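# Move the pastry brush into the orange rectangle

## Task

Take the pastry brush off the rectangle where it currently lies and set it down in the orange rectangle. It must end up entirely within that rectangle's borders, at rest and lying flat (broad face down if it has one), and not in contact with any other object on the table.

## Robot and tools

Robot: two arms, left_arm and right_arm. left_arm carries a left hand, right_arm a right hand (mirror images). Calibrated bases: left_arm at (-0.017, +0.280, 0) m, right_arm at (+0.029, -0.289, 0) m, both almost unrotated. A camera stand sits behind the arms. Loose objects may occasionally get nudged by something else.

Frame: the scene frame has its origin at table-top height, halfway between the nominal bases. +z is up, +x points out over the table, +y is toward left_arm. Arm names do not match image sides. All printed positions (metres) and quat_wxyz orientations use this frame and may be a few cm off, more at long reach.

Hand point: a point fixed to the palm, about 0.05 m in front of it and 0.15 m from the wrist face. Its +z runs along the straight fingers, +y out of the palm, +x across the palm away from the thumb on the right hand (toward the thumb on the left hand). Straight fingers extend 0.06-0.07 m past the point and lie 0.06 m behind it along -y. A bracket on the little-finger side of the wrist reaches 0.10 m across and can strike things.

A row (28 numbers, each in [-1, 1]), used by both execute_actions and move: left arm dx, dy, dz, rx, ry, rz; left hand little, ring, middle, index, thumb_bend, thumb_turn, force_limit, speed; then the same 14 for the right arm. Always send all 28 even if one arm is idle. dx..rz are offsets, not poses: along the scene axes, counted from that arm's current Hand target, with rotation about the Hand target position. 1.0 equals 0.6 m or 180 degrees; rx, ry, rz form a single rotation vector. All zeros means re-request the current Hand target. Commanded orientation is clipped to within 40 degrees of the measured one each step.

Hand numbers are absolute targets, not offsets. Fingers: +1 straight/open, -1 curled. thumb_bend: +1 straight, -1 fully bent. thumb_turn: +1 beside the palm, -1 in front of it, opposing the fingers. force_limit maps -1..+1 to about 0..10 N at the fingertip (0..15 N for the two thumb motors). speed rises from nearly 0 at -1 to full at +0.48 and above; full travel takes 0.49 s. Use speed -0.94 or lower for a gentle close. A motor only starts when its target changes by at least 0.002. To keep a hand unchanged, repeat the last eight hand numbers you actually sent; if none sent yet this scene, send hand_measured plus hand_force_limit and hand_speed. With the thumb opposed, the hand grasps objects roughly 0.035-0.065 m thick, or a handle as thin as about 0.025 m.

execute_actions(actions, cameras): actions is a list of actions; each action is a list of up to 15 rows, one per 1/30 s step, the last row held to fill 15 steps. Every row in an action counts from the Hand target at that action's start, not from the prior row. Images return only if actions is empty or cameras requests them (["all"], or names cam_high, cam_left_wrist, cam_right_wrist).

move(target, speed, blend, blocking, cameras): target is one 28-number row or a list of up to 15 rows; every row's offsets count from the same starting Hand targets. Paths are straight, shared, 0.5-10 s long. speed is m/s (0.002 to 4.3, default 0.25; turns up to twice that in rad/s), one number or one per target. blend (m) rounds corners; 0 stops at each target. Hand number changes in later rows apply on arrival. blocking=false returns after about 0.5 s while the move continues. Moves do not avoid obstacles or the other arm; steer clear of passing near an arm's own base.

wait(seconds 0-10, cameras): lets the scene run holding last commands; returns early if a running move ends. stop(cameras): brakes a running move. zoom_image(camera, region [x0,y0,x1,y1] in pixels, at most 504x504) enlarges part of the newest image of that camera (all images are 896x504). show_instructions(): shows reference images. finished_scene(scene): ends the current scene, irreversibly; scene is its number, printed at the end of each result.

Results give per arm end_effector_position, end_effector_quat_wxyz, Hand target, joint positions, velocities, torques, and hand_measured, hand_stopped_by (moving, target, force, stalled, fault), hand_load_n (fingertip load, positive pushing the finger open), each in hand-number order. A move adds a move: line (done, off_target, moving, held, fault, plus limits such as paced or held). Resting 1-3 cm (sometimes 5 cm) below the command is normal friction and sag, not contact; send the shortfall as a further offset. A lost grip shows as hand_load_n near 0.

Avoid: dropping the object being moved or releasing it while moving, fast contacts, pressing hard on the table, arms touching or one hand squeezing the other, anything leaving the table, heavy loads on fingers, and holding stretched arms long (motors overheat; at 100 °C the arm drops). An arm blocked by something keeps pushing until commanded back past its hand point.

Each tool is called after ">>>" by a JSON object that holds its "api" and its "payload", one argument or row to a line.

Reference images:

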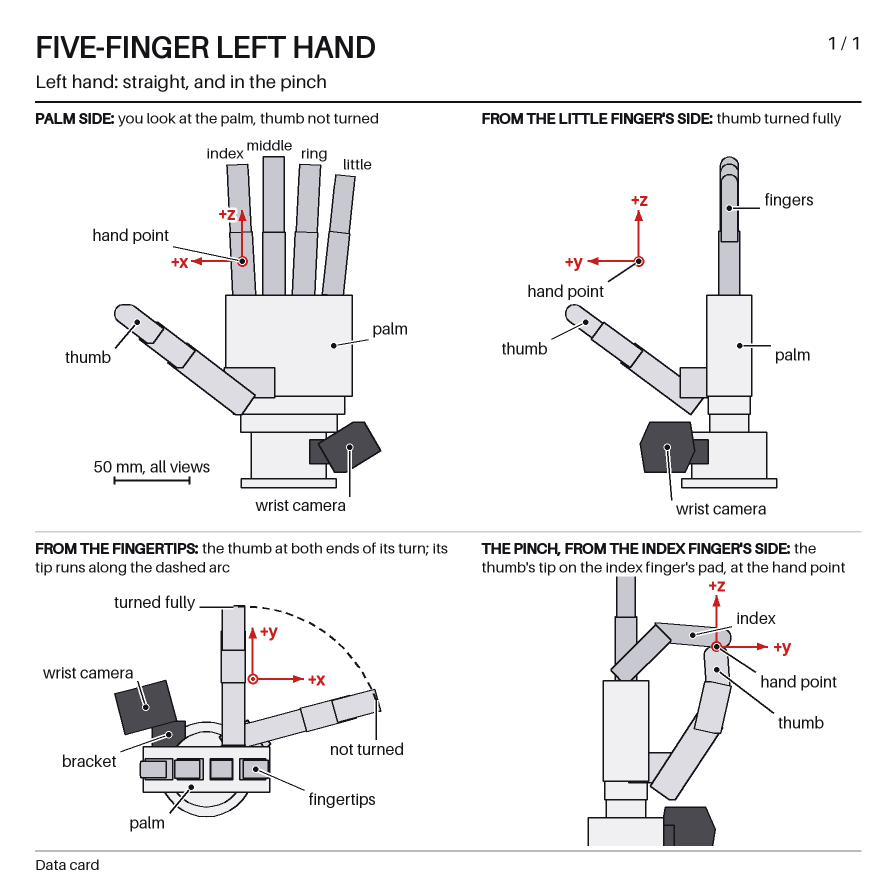

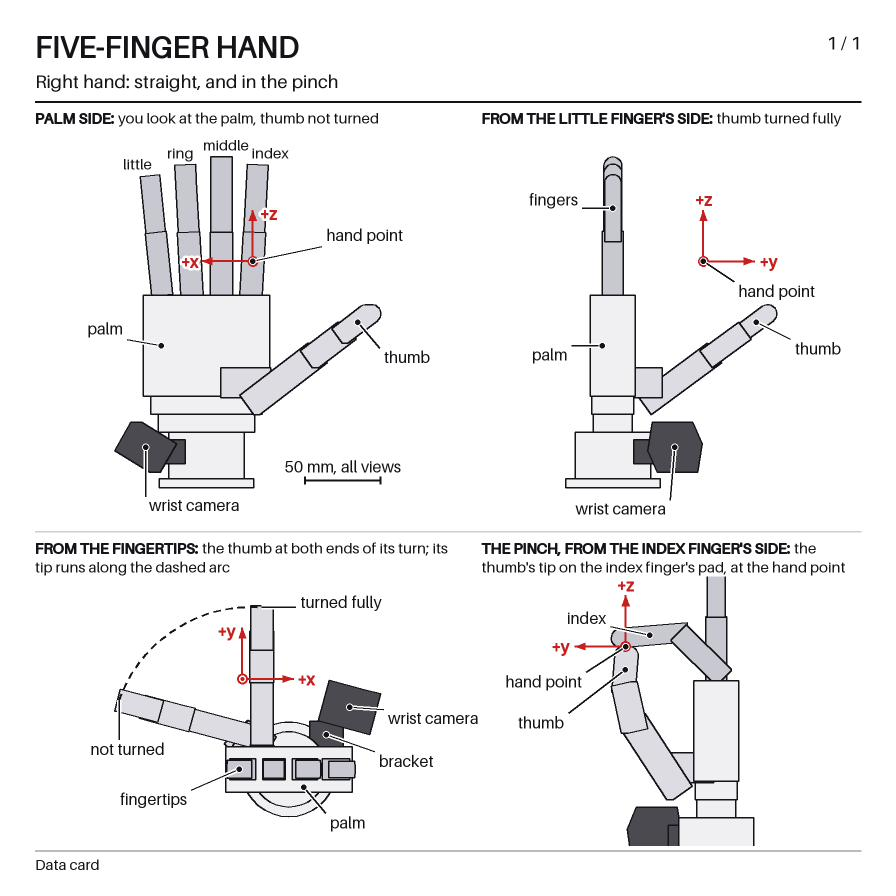

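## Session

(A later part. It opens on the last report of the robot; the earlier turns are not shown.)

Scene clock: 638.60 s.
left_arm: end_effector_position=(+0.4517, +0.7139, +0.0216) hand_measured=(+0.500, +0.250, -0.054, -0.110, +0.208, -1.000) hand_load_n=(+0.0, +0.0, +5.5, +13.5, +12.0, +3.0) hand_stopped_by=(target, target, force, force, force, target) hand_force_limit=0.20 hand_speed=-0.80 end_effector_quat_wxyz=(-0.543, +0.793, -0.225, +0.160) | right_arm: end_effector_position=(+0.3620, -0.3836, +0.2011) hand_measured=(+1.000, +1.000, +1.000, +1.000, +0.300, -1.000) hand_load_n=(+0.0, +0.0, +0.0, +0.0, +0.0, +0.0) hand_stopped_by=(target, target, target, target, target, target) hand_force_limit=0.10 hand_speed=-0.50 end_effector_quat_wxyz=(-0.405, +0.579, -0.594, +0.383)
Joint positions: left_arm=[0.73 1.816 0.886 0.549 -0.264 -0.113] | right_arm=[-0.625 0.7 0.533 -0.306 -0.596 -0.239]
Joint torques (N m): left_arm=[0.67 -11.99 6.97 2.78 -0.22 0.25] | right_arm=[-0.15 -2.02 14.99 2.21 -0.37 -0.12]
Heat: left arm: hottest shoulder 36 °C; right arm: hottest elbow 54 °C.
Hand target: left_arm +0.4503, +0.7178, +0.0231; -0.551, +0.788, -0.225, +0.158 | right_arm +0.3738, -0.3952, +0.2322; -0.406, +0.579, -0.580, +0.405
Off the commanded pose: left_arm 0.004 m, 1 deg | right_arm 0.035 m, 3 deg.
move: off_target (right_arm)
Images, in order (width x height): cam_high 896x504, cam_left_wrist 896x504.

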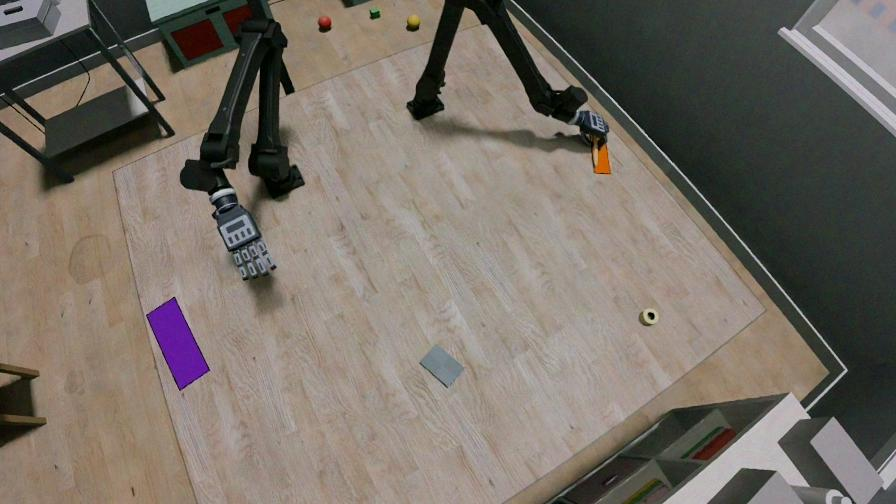

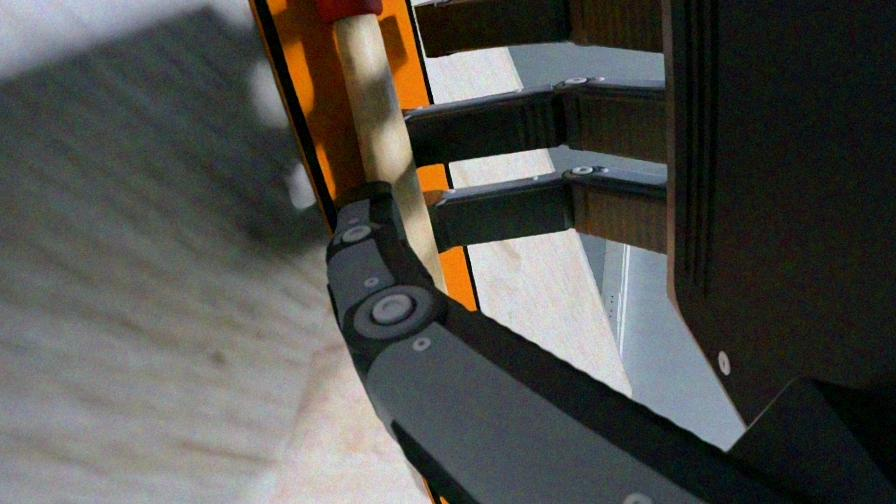

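>>> {"api": "move", "payload": {
  "target": [
    [0.0,0.0,0.02,0,0,0,0.5,0.25,-0.4,-0.45,0.2,-1,0.2,-0.8,0,0,0,0,0,0,1,1,1,1,0.3,-1,0.1,-0.5],
    [0.024,0.036,0.02,0,0,0.028,0.5,0.25,-0.4,-0.45,0.2,-1,0.2,-0.8,0,0,0,0,0,0,1,1,1,1,0.3,-1,0.1,-0.5]
  ],
  "speed": 0.06,
  "cameras": ["cam_left_wrist","cam_high"]
}}

>>> {"api": "zoom_image", "payload": {
  "camera": "cam_high",
  "region": [560, 90, 660, 190]
}}

Scene clock: 653.17 s.
left_arm: end_effector_position=(+0.4441, +0.7283, +0.0203) hand_measured=(+0.500, +0.250, -0.054, -0.110, +0.208, -1.000) hand_load_n=(+0.0, +0.0, +5.0, +13.5, +12.0, +2.5) hand_stopped_by=(target, target, force, force, force, target) hand_force_limit=0.20 hand_speed=-0.80 end_effector_quat_wxyz=(-0.548, +0.803, -0.199, +0.122) | right_arm: end_effector_position=(+0.3620, -0.3836, +0.2011) hand_measured=(+1.000, +1.000, +1.000, +1.000, +0.300, -1.000) hand_load_n=(+0.0, +0.0, +0.0, +0.0, +0.0, +0.0) hand_stopped_by=(target, target, target, target, target, target) hand_force_limit=0.10 hand_speed=-0.50 end_effector_quat_wxyz=(-0.405, +0.579, -0.594, +0.383)
Joint positions: left_arm=[0.726 1.826 0.914 0.507 -0.36 -0.126] | right_arm=[-0.625 0.7 0.533 -0.306 -0.596 -0.239]
Joint torques (N m): left_arm=[-0.26 -11.75 11.9 1.31 -0.28 -0.07] | right_arm=[-0.15 -2.08 14.99 2.21 -0.37 -0.13]
Heat: left arm: hottest shoulder 36 °C; right arm: hottest elbow 54 °C.
Hand target: left_arm +0.4647, +0.7392, +0.0349; -0.557, +0.797, -0.191, +0.134 | right_arm +0.3738, -0.3952, +0.2322; -0.406, +0.579, -0.580, +0.405
Off the commanded pose: left_arm 0.028 m, 2 deg | right_arm 0.035 m, 3 deg.
move: off_target (left_arm, right_arm)
Images, in order (width x height): cam_high 896x504, cam_left_wrist 896x504.

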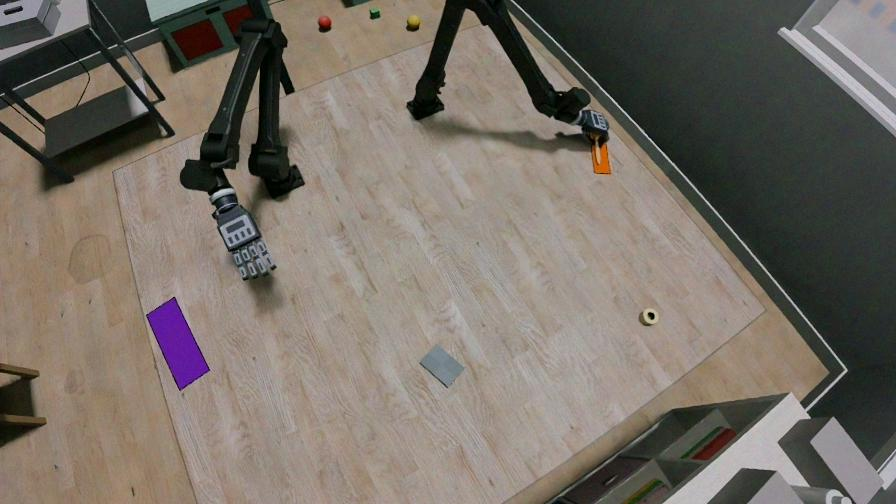

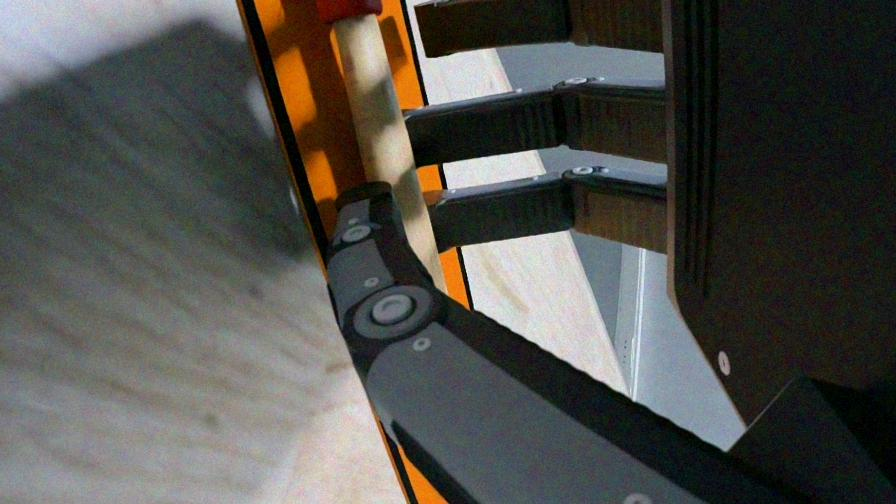

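Scaled by 5.040 from the camera's 896x504 image, which has a finer 1280x720 frame.

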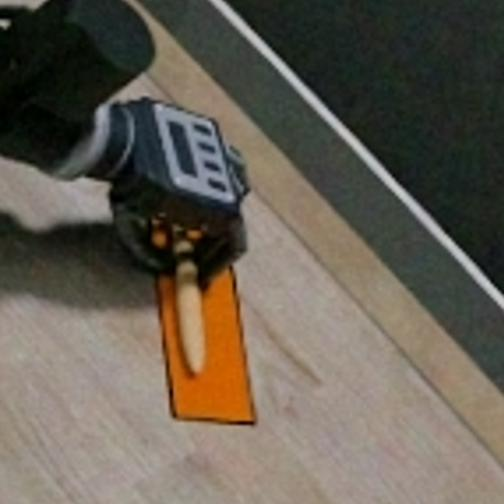

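>>> {"api": "move", "payload": {
  "target": [0.012,0.0,0.015,0,0,0,0.5,0.25,-0.4,-0.45,0.2,-1,0.2,-0.8,0,0,0,0,0,0,1,1,1,1,0.3,-1,0.1,-0.5],
  "speed": 0.06,
  "cameras": ["cam_left_wrist","cam_high"]
}}

>>> {"api": "zoom_image", "payload": {
  "camera": "cam_high",
  "region": [560, 90, 660, 190]
}}

Scene clock: 660.97 s.
left_arm: end_effector_position=(+0.4482, +0.7275, +0.0208) hand_measured=(+0.500, +0.250, -0.054, -0.110, +0.208, -1.000) hand_load_n=(+0.0, +0.0, +5.0, +14.0, +12.0, +2.5) hand_stopped_by=(target, target, force, force, force, target) hand_force_limit=0.20 hand_speed=-0.80 end_effector_quat_wxyz=(-0.543, +0.807, -0.201, +0.117) | right_arm: end_effector_position=(+0.3620, -0.3836, +0.2011) hand_measured=(+1.000, +1.000, +1.000, +1.000, +0.300, -1.000) hand_load_n=(+0.0, +0.0, +0.0, +0.0, +0.0, +0.0) hand_stopped_by=(target, target, target, target, target, target) hand_force_limit=0.10 hand_speed=-0.50 end_effector_quat_wxyz=(-0.405, +0.579, -0.594, +0.383)
Joint positions: left_arm=[0.719 1.826 0.931 0.473 -0.369 -0.129] | right_arm=[-0.625 0.7 0.533 -0.306 -0.596 -0.239]
Joint torques (N m): left_arm=[-0.32 -12.63 12.25 1.37 -0.28 -0.07] | right_arm=[-0.21 -2.02 14.99 2.21 -0.37 -0.13]
Motor temperatures (°C): left_arm=[31 36 34 29 28 29] | right_arm=[35 32 55 28 31 29]
Heat: left arm: hottest shoulder 36 °C; right arm: hottest elbow 55 °C.
Hand target: left_arm +0.4719, +0.7394, +0.0440; -0.557, +0.797, -0.191, +0.134 | right_arm +0.3738, -0.3952, +0.2322; -0.406, +0.579, -0.580, +0.405
Off the commanded pose: left_arm 0.035 m, 3 deg | right_arm 0.035 m, 3 deg.
move: off_target (left_arm, right_arm)
Images, in order (width x height): cam_high 896x504, cam_left_wrist 896x504.

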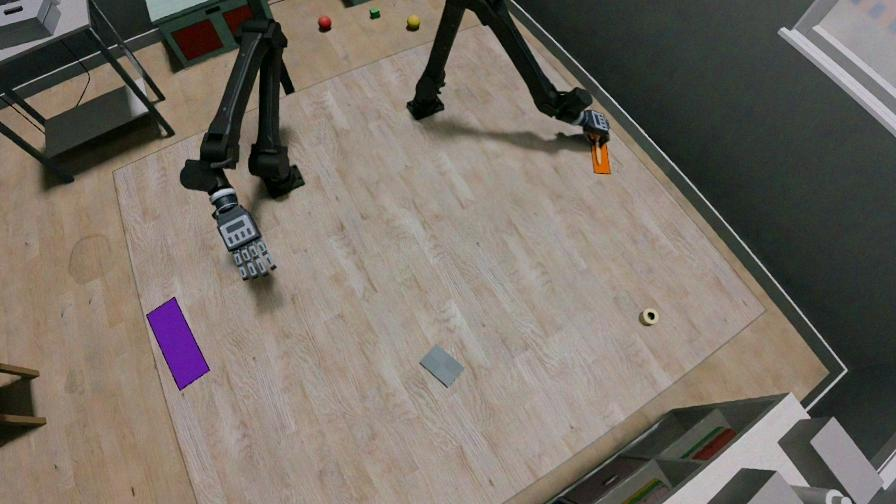

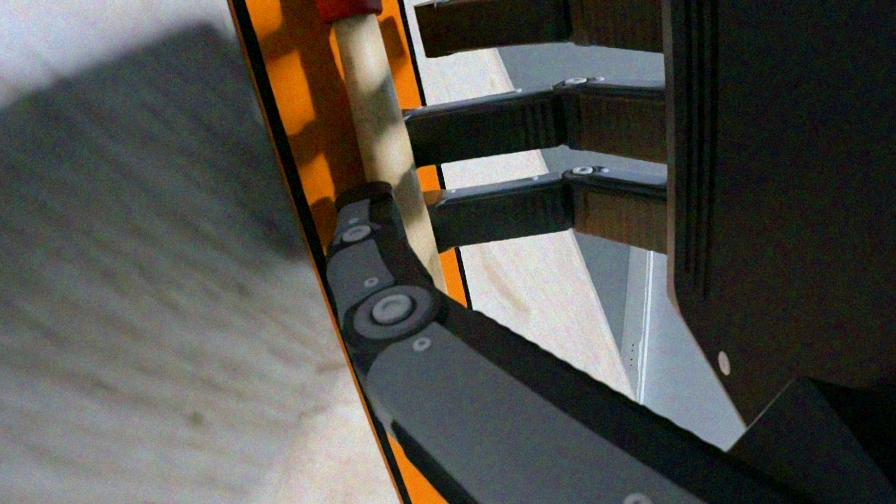

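Scaled by 5.040 from the camera's 896x504 image, which has a finer 1280x720 frame.

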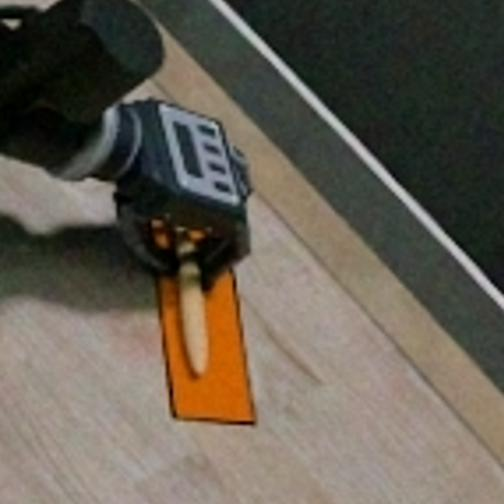

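>>> {"api": "move", "payload": {
  "target": [0.02,0.015,0.05,0,0,0,0.5,0.25,-0.4,-0.45,0.2,-1,0.2,-0.8,0,0,0,0,0,0,1,1,1,1,0.3,-1,0.1,-0.5],
  "speed": 0.1,
  "cameras": []
}}

Scene clock: 666.33 s.
left_arm: end_effector_position=(+0.4589, +0.7357, +0.0362) hand_measured=(+0.500, +0.250, -0.054, -0.110, +0.208, -1.000) hand_load_n=(+0.0, +0.0, +5.0, +13.5, +12.0, +2.5) hand_stopped_by=(target, target, force, force, force, target) hand_force_limit=0.20 hand_speed=-0.80 end_effector_quat_wxyz=(-0.536, +0.811, -0.204, +0.113) | right_arm: end_effector_position=(+0.3620, -0.3836, +0.2011) hand_measured=(+1.000, +1.000, +1.000, +1.000, +0.300, -1.000) hand_load_n=(+0.0, +0.0, +0.0, +0.0, +0.0, +0.0) hand_stopped_by=(target, target, target, target, target, target) hand_force_limit=0.10 hand_speed=-0.50 end_effector_quat_wxyz=(-0.405, +0.579, -0.594, +0.383)
Joint positions: left_arm=[0.717 1.814 0.992 0.378 -0.37 -0.13] | right_arm=[-0.625 0.7 0.533 -0.306 -0.596 -0.239]
Joint torques (N m): left_arm=[-0.38 -14.39 12.83 1.39 -0.29 -0.07] | right_arm=[-0.15 -2.02 14.99 2.21 -0.37 -0.13]
Motor temperatures (°C): left_arm=[31 37 35 29 28 29] | right_arm=[35 32 55 28 31 29]
Heat: left arm: hottest shoulder 37 °C; right arm: hottest elbow 55 °C.
Hand target: left_arm +0.4838, +0.7483, +0.0739; -0.557, +0.797, -0.191, +0.134 | right_arm +0.3738, -0.3952, +0.2322; -0.406, +0.579, -0.580, +0.405
Off the commanded pose: left_arm 0.047 m, 4 deg | right_arm 0.035 m, 3 deg.
move: off_target (left_arm, right_arm)
No camera images: "cameras" was empty.

>>> {"api": "move", "payload": {
  "target": [-0.025,-0.018,-0.073,0,0,0,0.5,0.25,-0.4,-0.45,0.2,-1,0.2,-0.8,0,0,0,0,0,0,1,1,1,1,0.3,-1,0.1,-0.5],
  "speed": 0.06,
  "cameras": ["cam_left_wrist","cam_high"]
}}

>>> {"api": "zoom_image", "payload": {
  "camera": "cam_high",
  "region": [560, 90, 660, 190]
}}

Scene clock: 673.70 s.
left_arm: end_effector_position=(+0.4629, +0.7391, +0.0261) hand_measured=(+0.500, +0.250, -0.054, -0.110, +0.208, -1.000) hand_load_n=(+0.0, +0.0, +5.0, +13.5, +12.0, +2.5) hand_stopped_by=(target, target, force, force, force, target) hand_force_limit=0.20 hand_speed=-0.80 end_effector_quat_wxyz=(-0.551, +0.801, -0.197, +0.123) | right_arm: end_effector_position=(+0.3620, -0.3836, +0.2011) hand_measured=(+1.000, +1.000, +1.000, +1.000, +0.300, -1.000) hand_load_n=(+0.0, +0.0, +0.0, +0.0, +0.0, +0.0) hand_stopped_by=(target, target, target, target, target, target) hand_force_limit=0.10 hand_speed=-0.50 end_effector_quat_wxyz=(-0.405, +0.579, -0.594, +0.383)
Joint positions: left_arm=[0.717 1.853 0.977 0.477 -0.37 -0.13] | right_arm=[-0.625 0.7 0.533 -0.306 -0.596 -0.239]
Joint torques (N m): left_arm=[-0.15 -13.04 7.38 2.74 -0.17 -0.05] | right_arm=[-0.15 -2.02 14.98 2.21 -0.36 -0.12]
Motor temperatures (°C): left_arm=[31 36 35 29 28 29] | right_arm=[35 32 55 28 31 29]
Heat: left arm: hottest shoulder 36 °C; right arm: hottest elbow 55 °C.
Hand target: left_arm +0.4688, +0.7376, +0.0303; -0.557, +0.797, -0.191, +0.134 | right_arm +0.3738, -0.3952, +0.2322; -0.406, +0.579, -0.580, +0.405
Off the commanded pose: left_arm 0.007 m, 2 deg | right_arm 0.035 m, 3 deg.
move: off_target (right_arm)
Images, in order (width x height): cam_high 896x504, cam_left_wrist 896x504.

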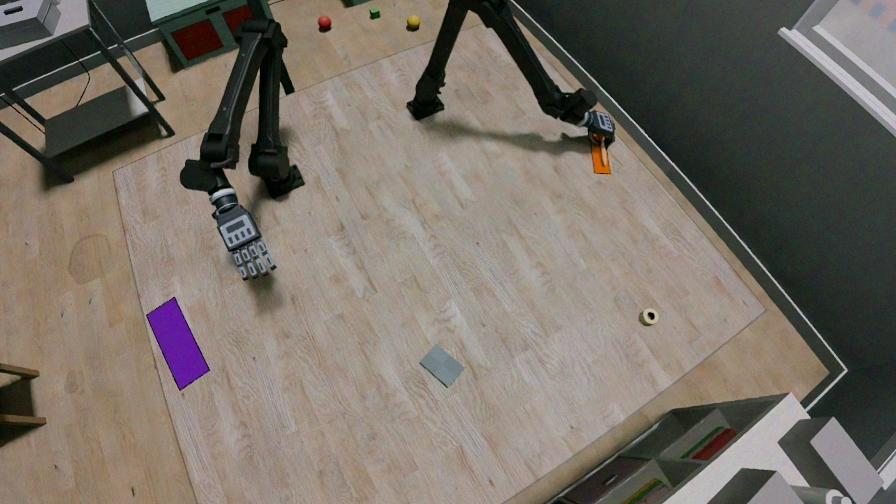

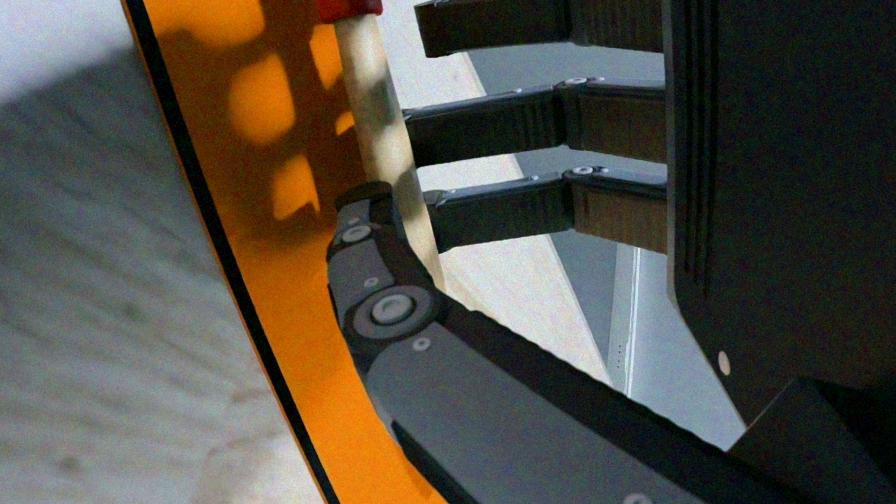

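Scaled by 5.040 from the camera's 896x504 image, which has a finer 1280x720 frame.

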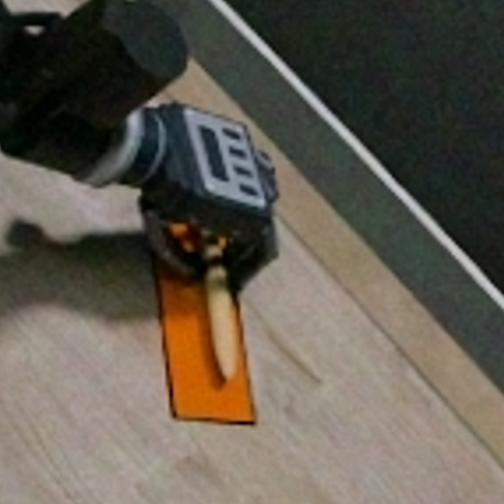

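>>> {"api": "move", "payload": {
  "target": [-0.003,-0.006,-0.017,0,0,0,0.5,0.25,-0.4,-0.45,0.2,-1,0.2,-0.8,0,0,0,0,0,0,1,1,1,1,0.3,-1,0.1,-0.5],
  "speed": 0.04,
  "cameras": ["cam_left_wrist","cam_high"]
}}

>>> {"api": "zoom_image", "payload": {
  "camera": "cam_high",
  "region": [560, 90, 660, 190]
}}

Scene clock: 679.33 s.
left_arm: end_effector_position=(+0.4617, +0.7379, +0.0206) hand_measured=(+0.500, +0.250, -0.054, -0.110, +0.208, -1.000) hand_load_n=(+0.0, +0.0, +5.5, +13.5, +11.5, +2.5) hand_stopped_by=(target, target, force, force, force, target) hand_force_limit=0.20 hand_speed=-0.80 end_effector_quat_wxyz=(-0.554, +0.800, -0.195, +0.125) | right_arm: end_effector_position=(+0.3620, -0.3836, +0.2011) hand_measured=(+1.000, +1.000, +1.000, +1.000, +0.300, -1.000) hand_load_n=(+0.0, +0.0, +0.0, +0.0, +0.0, +0.0) hand_stopped_by=(target, target, target, target, target, target) hand_force_limit=0.10 hand_speed=-0.50 end_effector_quat_wxyz=(-0.405, +0.579, -0.594, +0.383)
Joint positions: left_arm=[0.717 1.864 0.965 0.509 -0.371 -0.132] | right_arm=[-0.625 0.7 0.533 -0.306 -0.596 -0.239]
Joint torques (N m): left_arm=[-0.38 -12.57 6.97 2.74 -0.24 -0.04] | right_arm=[-0.21 -2.02 14.99 2.21 -0.37 -0.13]
Motor temperatures (°C): left_arm=[31 36 35 29 28 29] | right_arm=[35 32 55 28 31 29]
Heat: left arm: hottest shoulder 36 °C; right arm: hottest elbow 55 °C.
Hand target: left_arm +0.4671, +0.7338, +0.0198; -0.557, +0.797, -0.191, +0.134 | right_arm +0.3738, -0.3952, +0.2322; -0.406, +0.579, -0.580, +0.405
Off the commanded pose: left_arm 0.007 m, 1 deg | right_arm 0.035 m, 3 deg.
move: off_target (right_arm)
Images, in order (width x height): cam_high 896x504, cam_left_wrist 896x504.

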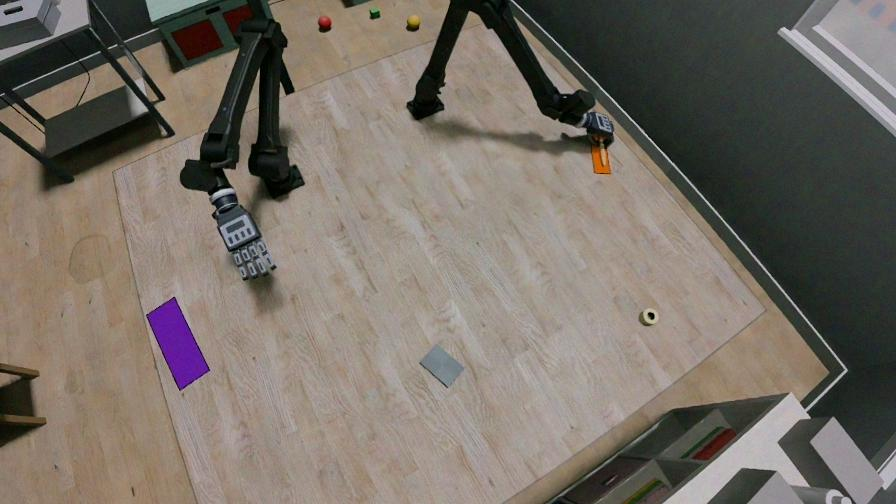

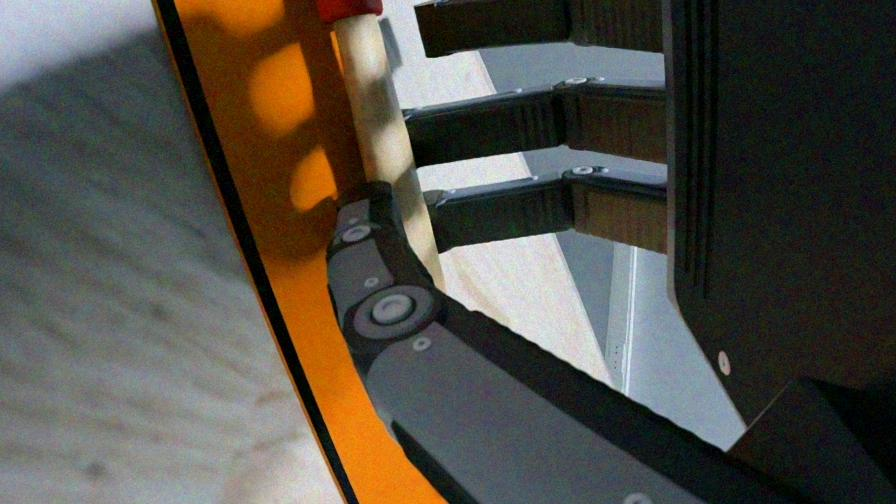

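Scaled by 5.040 from the camera's 896x504 image, which has a finer 1280x720 frame.

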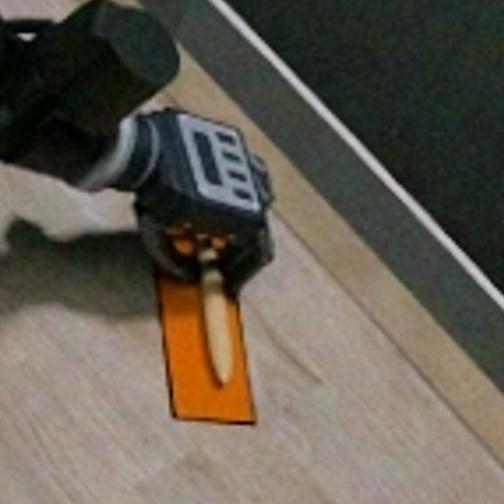

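>>> {"api": "move", "payload": {
  "target": [0,0,-0.012,0,0,0,0.5,0.25,-0.4,-0.45,0.2,-1,0.2,-0.8,0,0,0,0,0,0,1,1,1,1,0.3,-1,0.1,-0.5],
  "speed": 0.04,
  "cameras": ["cam_left_wrist","cam_high"]
}}

>>> {"api": "zoom_image", "payload": {
  "camera": "cam_high",
  "region": [560, 90, 660, 190]
}}

Scene clock: 684.83 s.
left_arm: end_effector_position=(+0.4635, +0.7396, +0.0203) hand_measured=(+0.500, +0.250, -0.054, -0.110, +0.208, -1.000) hand_load_n=(-0.5, +0.0, +4.5, +13.5, +12.0, +2.5) hand_stopped_by=(target, target, force, force, force, target) hand_force_limit=0.20 hand_speed=-0.80 end_effector_quat_wxyz=(-0.559, +0.797, -0.192, +0.129) | right_arm: end_effector_position=(+0.3620, -0.3836, +0.2011) hand_measured=(+1.000, +1.000, +1.000, +1.000, +0.300, -1.000) hand_load_n=(+0.0, +0.0, +0.0, +0.0, +0.0, +0.0) hand_stopped_by=(target, target, target, target, target, target) hand_force_limit=0.10 hand_speed=-0.50 end_effector_quat_wxyz=(-0.405, +0.579, -0.594, +0.383)
Joint positions: left_arm=[0.717 1.872 0.965 0.531 -0.372 -0.133] | right_arm=[-0.625 0.7 0.533 -0.306 -0.596 -0.239]
Joint torques (N m): left_arm=[-0.38 -12.04 6.72 2.59 -0.2 -0.04] | right_arm=[-0.15 -1.96 14.99 2.21 -0.37 -0.13]
Motor temperatures (°C): left_arm=[31 36 35 29 28 29] | right_arm=[35 32 55 28 31 29]
Heat: left arm: hottest shoulder 36 °C; right arm: hottest elbow 55 °C.
Hand target: left_arm +0.4671, +0.7338, +0.0128; -0.557, +0.797, -0.191, +0.134 | right_arm +0.3738, -0.3952, +0.2322; -0.406, +0.579, -0.580, +0.405
Off the commanded pose: left_arm 0.010 m, 1 deg | right_arm 0.035 m, 3 deg.
move: off_target (right_arm)
Images, in order (width x height): cam_high 896x504, cam_left_wrist 896x504.

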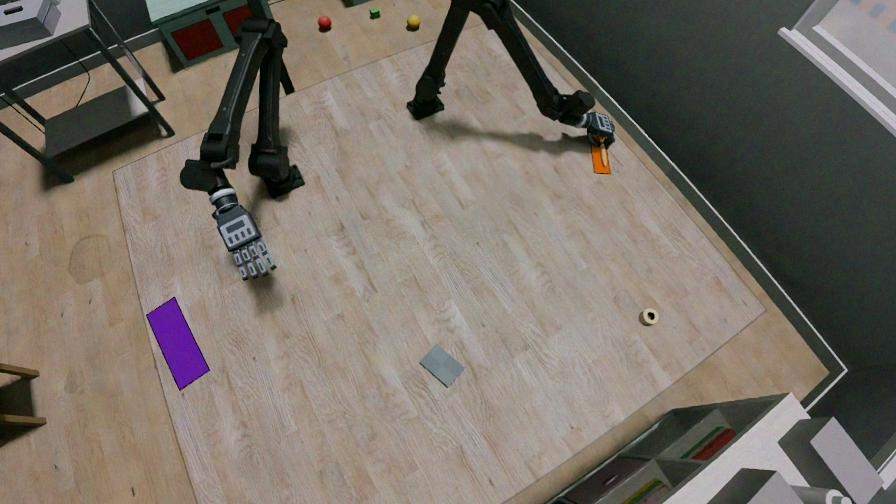

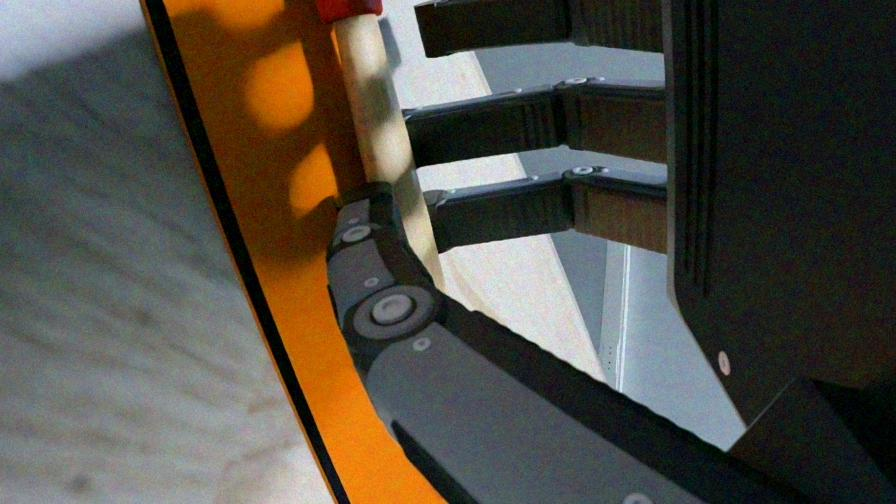

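Scaled by 5.040 from the camera's 896x504 image, which has a finer 1280x720 frame.

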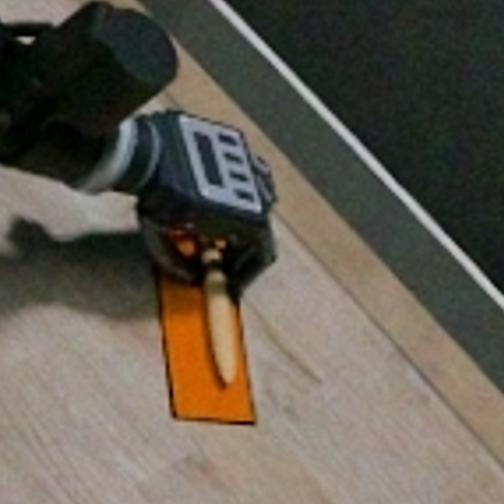

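>>> {"api": "move", "payload": {
  "target": [-0.006,-0.010,0.009,0,0,0,0.5,0.25,-0.4,-0.45,0.2,-1,0.2,-0.8,0,0,0,0,0,0,1,1,1,1,0.3,-1,0.1,-0.5],
  "speed": 0.04,
  "cameras": ["cam_left_wrist","cam_high"]
}}

>>> {"api": "zoom_image", "payload": {
  "camera": "cam_high",
  "region": [560, 90, 660, 190]
}}

Scene clock: 690.93 s.
left_arm: end_effector_position=(+0.4623, +0.7382, +0.0194) hand_measured=(+0.500, +0.250, -0.054, -0.110, +0.208, -1.000) hand_load_n=(+0.0, +0.0, +6.5, +13.5, +11.5, +2.0) hand_stopped_by=(target, target, force, force, force, target) hand_force_limit=0.20 hand_speed=-0.80 end_effector_quat_wxyz=(-0.560, +0.796, -0.190, +0.128) | right_arm: end_effector_position=(+0.3620, -0.3836, +0.2011) hand_measured=(+1.000, +1.000, +1.000, +1.000, +0.300, -1.000) hand_load_n=(+0.0, +0.0, -0.5, +0.0, +0.0, -0.5) hand_stopped_by=(target, target, target, target, target, target) hand_force_limit=0.10 hand_speed=-0.50 end_effector_quat_wxyz=(-0.405, +0.579, -0.594, +0.383)
Joint positions: left_arm=[0.715 1.872 0.959 0.539 -0.376 -0.134] | right_arm=[-0.625 0.7 0.533 -0.306 -0.596 -0.239]
Joint torques (N m): left_arm=[-0.79 -13.57 5.78 2.03 -0.2 -0.06] | right_arm=[-0.21 -2.02 14.98 2.21 -0.37 -0.12]
Motor temperatures (°C): left_arm=[31 37 35 29 28 29] | right_arm=[35 32 55 28 31 29]
Heat: left arm: hottest shoulder 37 °C; right arm: hottest elbow 55 °C.
Hand target: left_arm +0.4636, +0.7279, +0.0183; -0.557, +0.797, -0.191, +0.134 | right_arm +0.3738, -0.3952, +0.2322; -0.406, +0.579, -0.580, +0.405
Off the commanded pose: left_arm 0.010 m, 1 deg | right_arm 0.035 m, 3 deg.
move: off_target (right_arm)
Images, in order (width x height): cam_high 896x504, cam_left_wrist 896x504.

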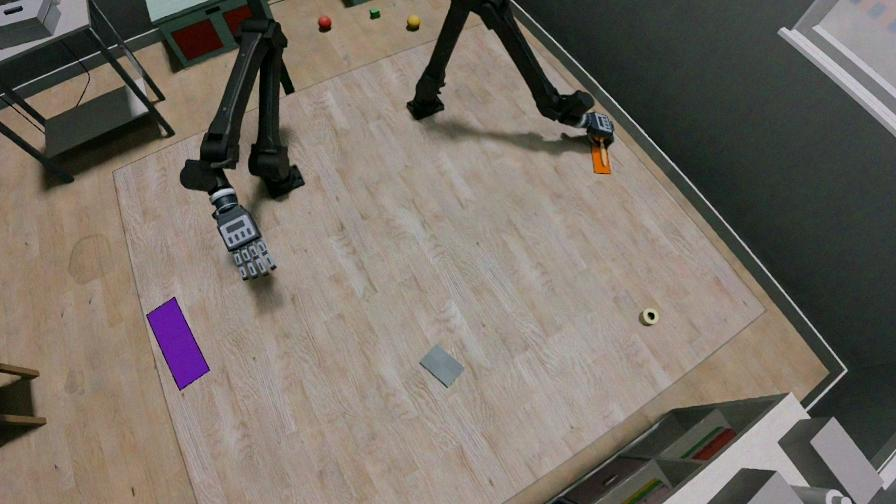

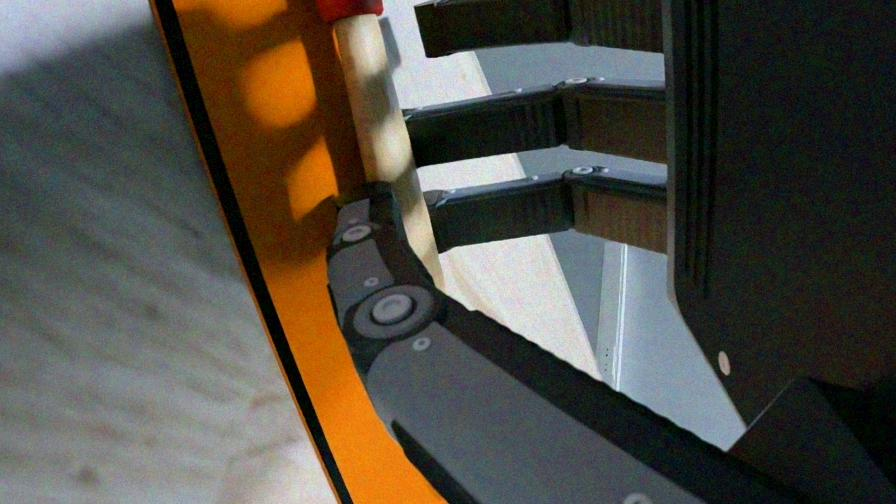

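Scaled by 5.040 from the camera's 896x504 image, which has a finer 1280x720 frame.

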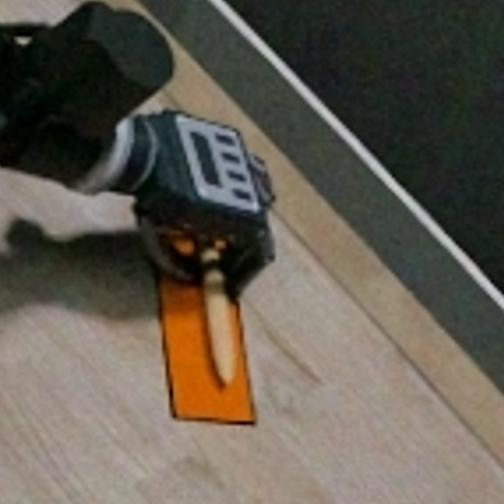

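>>> {"api": "move", "payload": {
  "target": [
    [0,0,0.05,0,0,0,0.5,0.25,-0.4,-0.45,0.2,-1,0.2,-0.8,0,0,0,0,0,0,1,1,1,1,0.3,-1,0.1,-0.5],
    [-0.01,-0.012,0.04,0,0,0,0.5,0.25,-0.4,-0.45,0.2,-1,0.2,-0.8,0,0,0,0,0,0,1,1,1,1,0.3,-1,0.1,-0.5],
    [-0.008,-0.008,0.003,0,0,0,0.5,0.25,-0.4,-0.45,0.2,-1,0.2,-0.8,0,0,0,0,0,0,1,1,1,1,0.3,-1,0.1,-0.5]
  ],
  "speed": 0.05,
  "cameras": ["cam_left_wrist","cam_high"]
}}

>>> {"api": "zoom_image", "payload": {
  "camera": "cam_high",
  "region": [560, 90, 660, 190]
}}

Scene clock: 701.47 s.
left_arm: end_effector_position=(+0.4538, +0.7262, +0.0204) hand_measured=(+0.500, +0.250, -0.054, -0.110, +0.208, -1.000) hand_load_n=(+0.0, +0.0, +5.5, +13.5, +12.0, +2.5) hand_stopped_by=(target, target, force, force, force, target) hand_force_limit=0.20 hand_speed=-0.80 end_effector_quat_wxyz=(-0.554, +0.800, -0.194, +0.126) | right_arm: end_effector_position=(+0.3620, -0.3836, +0.2011) hand_measured=(+1.000, +1.000, +1.000, +1.000, +0.300, -1.000) hand_load_n=(+0.0, +0.0, +0.0, +0.0, +0.0, +0.5) hand_stopped_by=(target, target, target, target, target, target) hand_force_limit=0.10 hand_speed=-0.50 end_effector_quat_wxyz=(-0.405, +0.579, -0.594, +0.383)
Joint positions: left_arm=[0.709 1.84 0.923 0.526 -0.378 -0.136] | right_arm=[-0.625 0.7 0.533 -0.306 -0.596 -0.239]
Joint torques (N m): left_arm=[-0.26 -12.22 6.97 2.67 -0.17 -0.03] | right_arm=[-0.15 -2.02 14.99 2.21 -0.37 -0.12]
Motor temperatures (°C): left_arm=[30 37 34 29 28 29] | right_arm=[35 32 55 28 31 29]
Heat: left arm: hottest shoulder 37 °C; right arm: hottest elbow 55 °C.
Hand target: left_arm +0.4586, +0.7232, +0.0199; -0.557, +0.797, -0.191, +0.134 | right_arm +0.3738, -0.3952, +0.2322; -0.406, +0.579, -0.580, +0.405
Off the commanded pose: left_arm 0.006 m, 1 deg | right_arm 0.035 m, 3 deg.
move: off_target (right_arm)
Images, in order (width x height): cam_high 896x504, cam_left_wrist 896x504.

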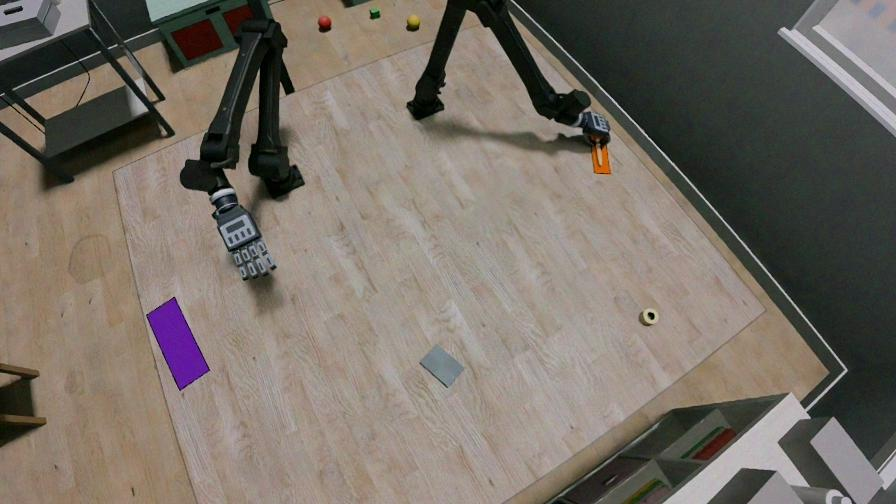

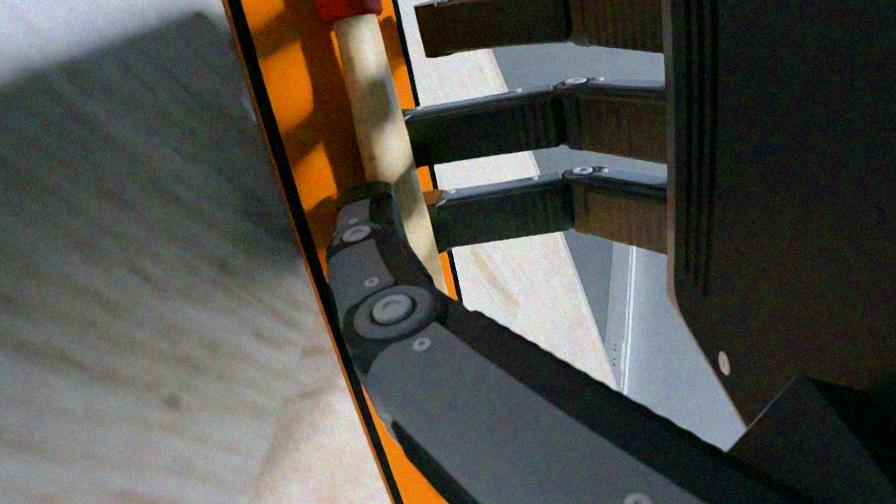

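Scaled by 5.040 from the camera's 896x504 image, which has a finer 1280x720 frame.

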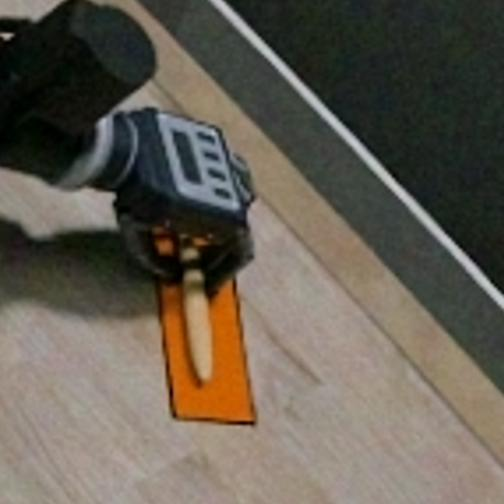

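>>> {"api": "move", "payload": {
  "target": [
    [0.01,0.016,0.05,0,0,0,0.5,0.25,-0.4,-0.45,0.2,-1,0.2,-0.8,0,0,0,0,0,0,1,1,1,1,0.3,-1,0.1,-0.5],
    [0.012,0.018,0.0,0,0,0,0.5,0.25,-0.4,-0.45,0.2,-1,0.2,-0.8,0,0,0,0,0,0,1,1,1,1,0.3,-1,0.1,-0.5]
  ],
  "speed": 0.06,
  "cameras": ["cam_left_wrist","cam_high"]
}}

>>> {"api": "zoom_image", "payload": {
  "camera": "cam_high",
  "region": [560, 90, 660, 190]
}}

Scene clock: 708.90 s.
left_arm: end_effector_position=(+0.4541, +0.7251, +0.0192) hand_measured=(+0.500, +0.250, -0.054, -0.110, +0.208, -1.000) hand_load_n=(+0.0, +0.0, +3.5, +13.5, +12.0, +3.0) hand_stopped_by=(target, target, force, force, force, target) hand_force_limit=0.20 hand_speed=-0.80 end_effector_quat_wxyz=(-0.552, +0.800, -0.196, +0.127) | right_arm: end_effector_position=(+0.3620, -0.3836, +0.2011) hand_measured=(+1.000, +1.000, +1.000, +1.000, +0.300, -1.000) hand_load_n=(+0.0, +0.0, +0.0, +0.0, +0.0, +0.0) hand_stopped_by=(target, target, target, target, target, target) hand_force_limit=0.10 hand_speed=-0.50 end_effector_quat_wxyz=(-0.405, +0.579, -0.594, +0.383)
Joint positions: left_arm=[0.709 1.841 0.923 0.522 -0.373 -0.136] | right_arm=[-0.625 0.7 0.533 -0.306 -0.596 -0.239]
Joint torques (N m): left_arm=[0.32 -10.64 10.11 2.24 -0.09 0.01] | right_arm=[-0.15 -1.96 14.98 2.21 -0.36 -0.13]
Motor temperatures (°C): left_arm=[30 37 35 29 28 29] | right_arm=[35 32 55 28 30 29]
Heat: left arm: hottest shoulder 37 °C; right arm: hottest elbow 55 °C.
Hand target: left_arm +0.4658, +0.7339, +0.0199; -0.557, +0.797, -0.191, +0.134 | right_arm +0.3738, -0.3952, +0.2322; -0.406, +0.579, -0.580, +0.405
Off the commanded pose: left_arm 0.015 m, 1 deg | right_arm 0.035 m, 3 deg.
move: off_target (left_arm, right_arm)
Images, in order (width x height): cam_high 896x504, cam_left_wrist 896x504.

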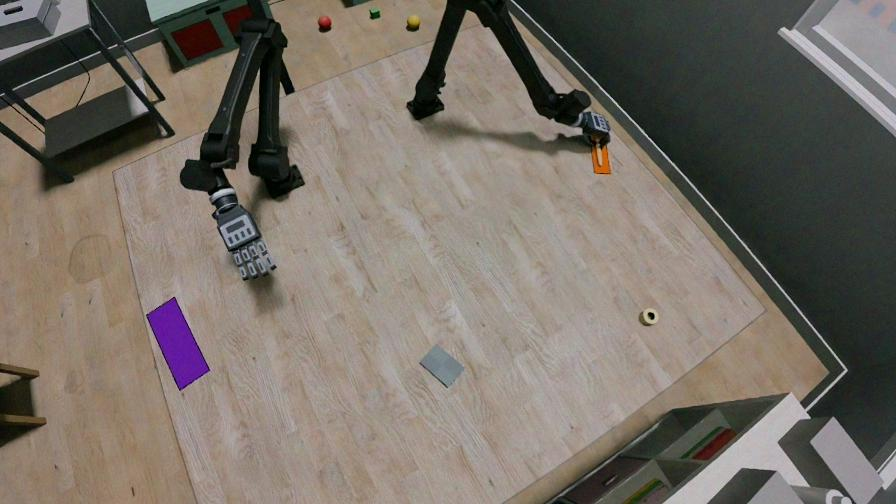

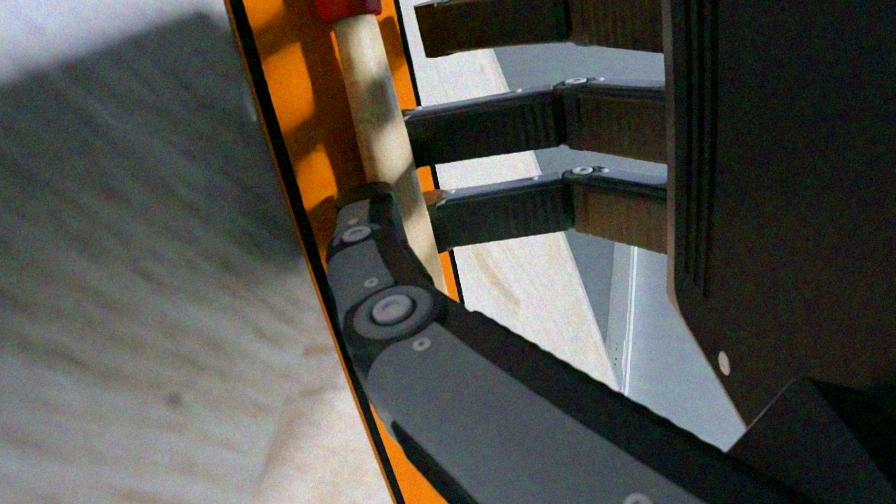

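Scaled by 5.040 from the camera's 896x504 image, which has a finer 1280x720 frame.

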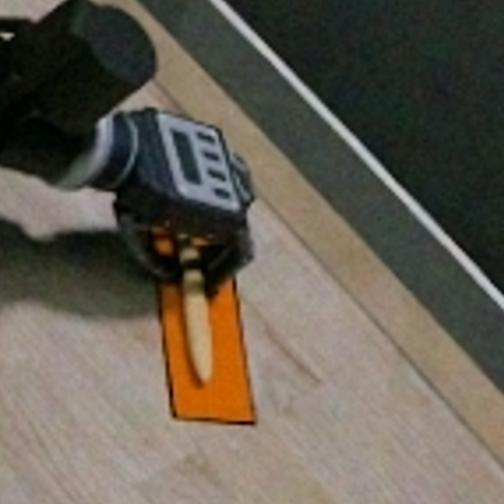

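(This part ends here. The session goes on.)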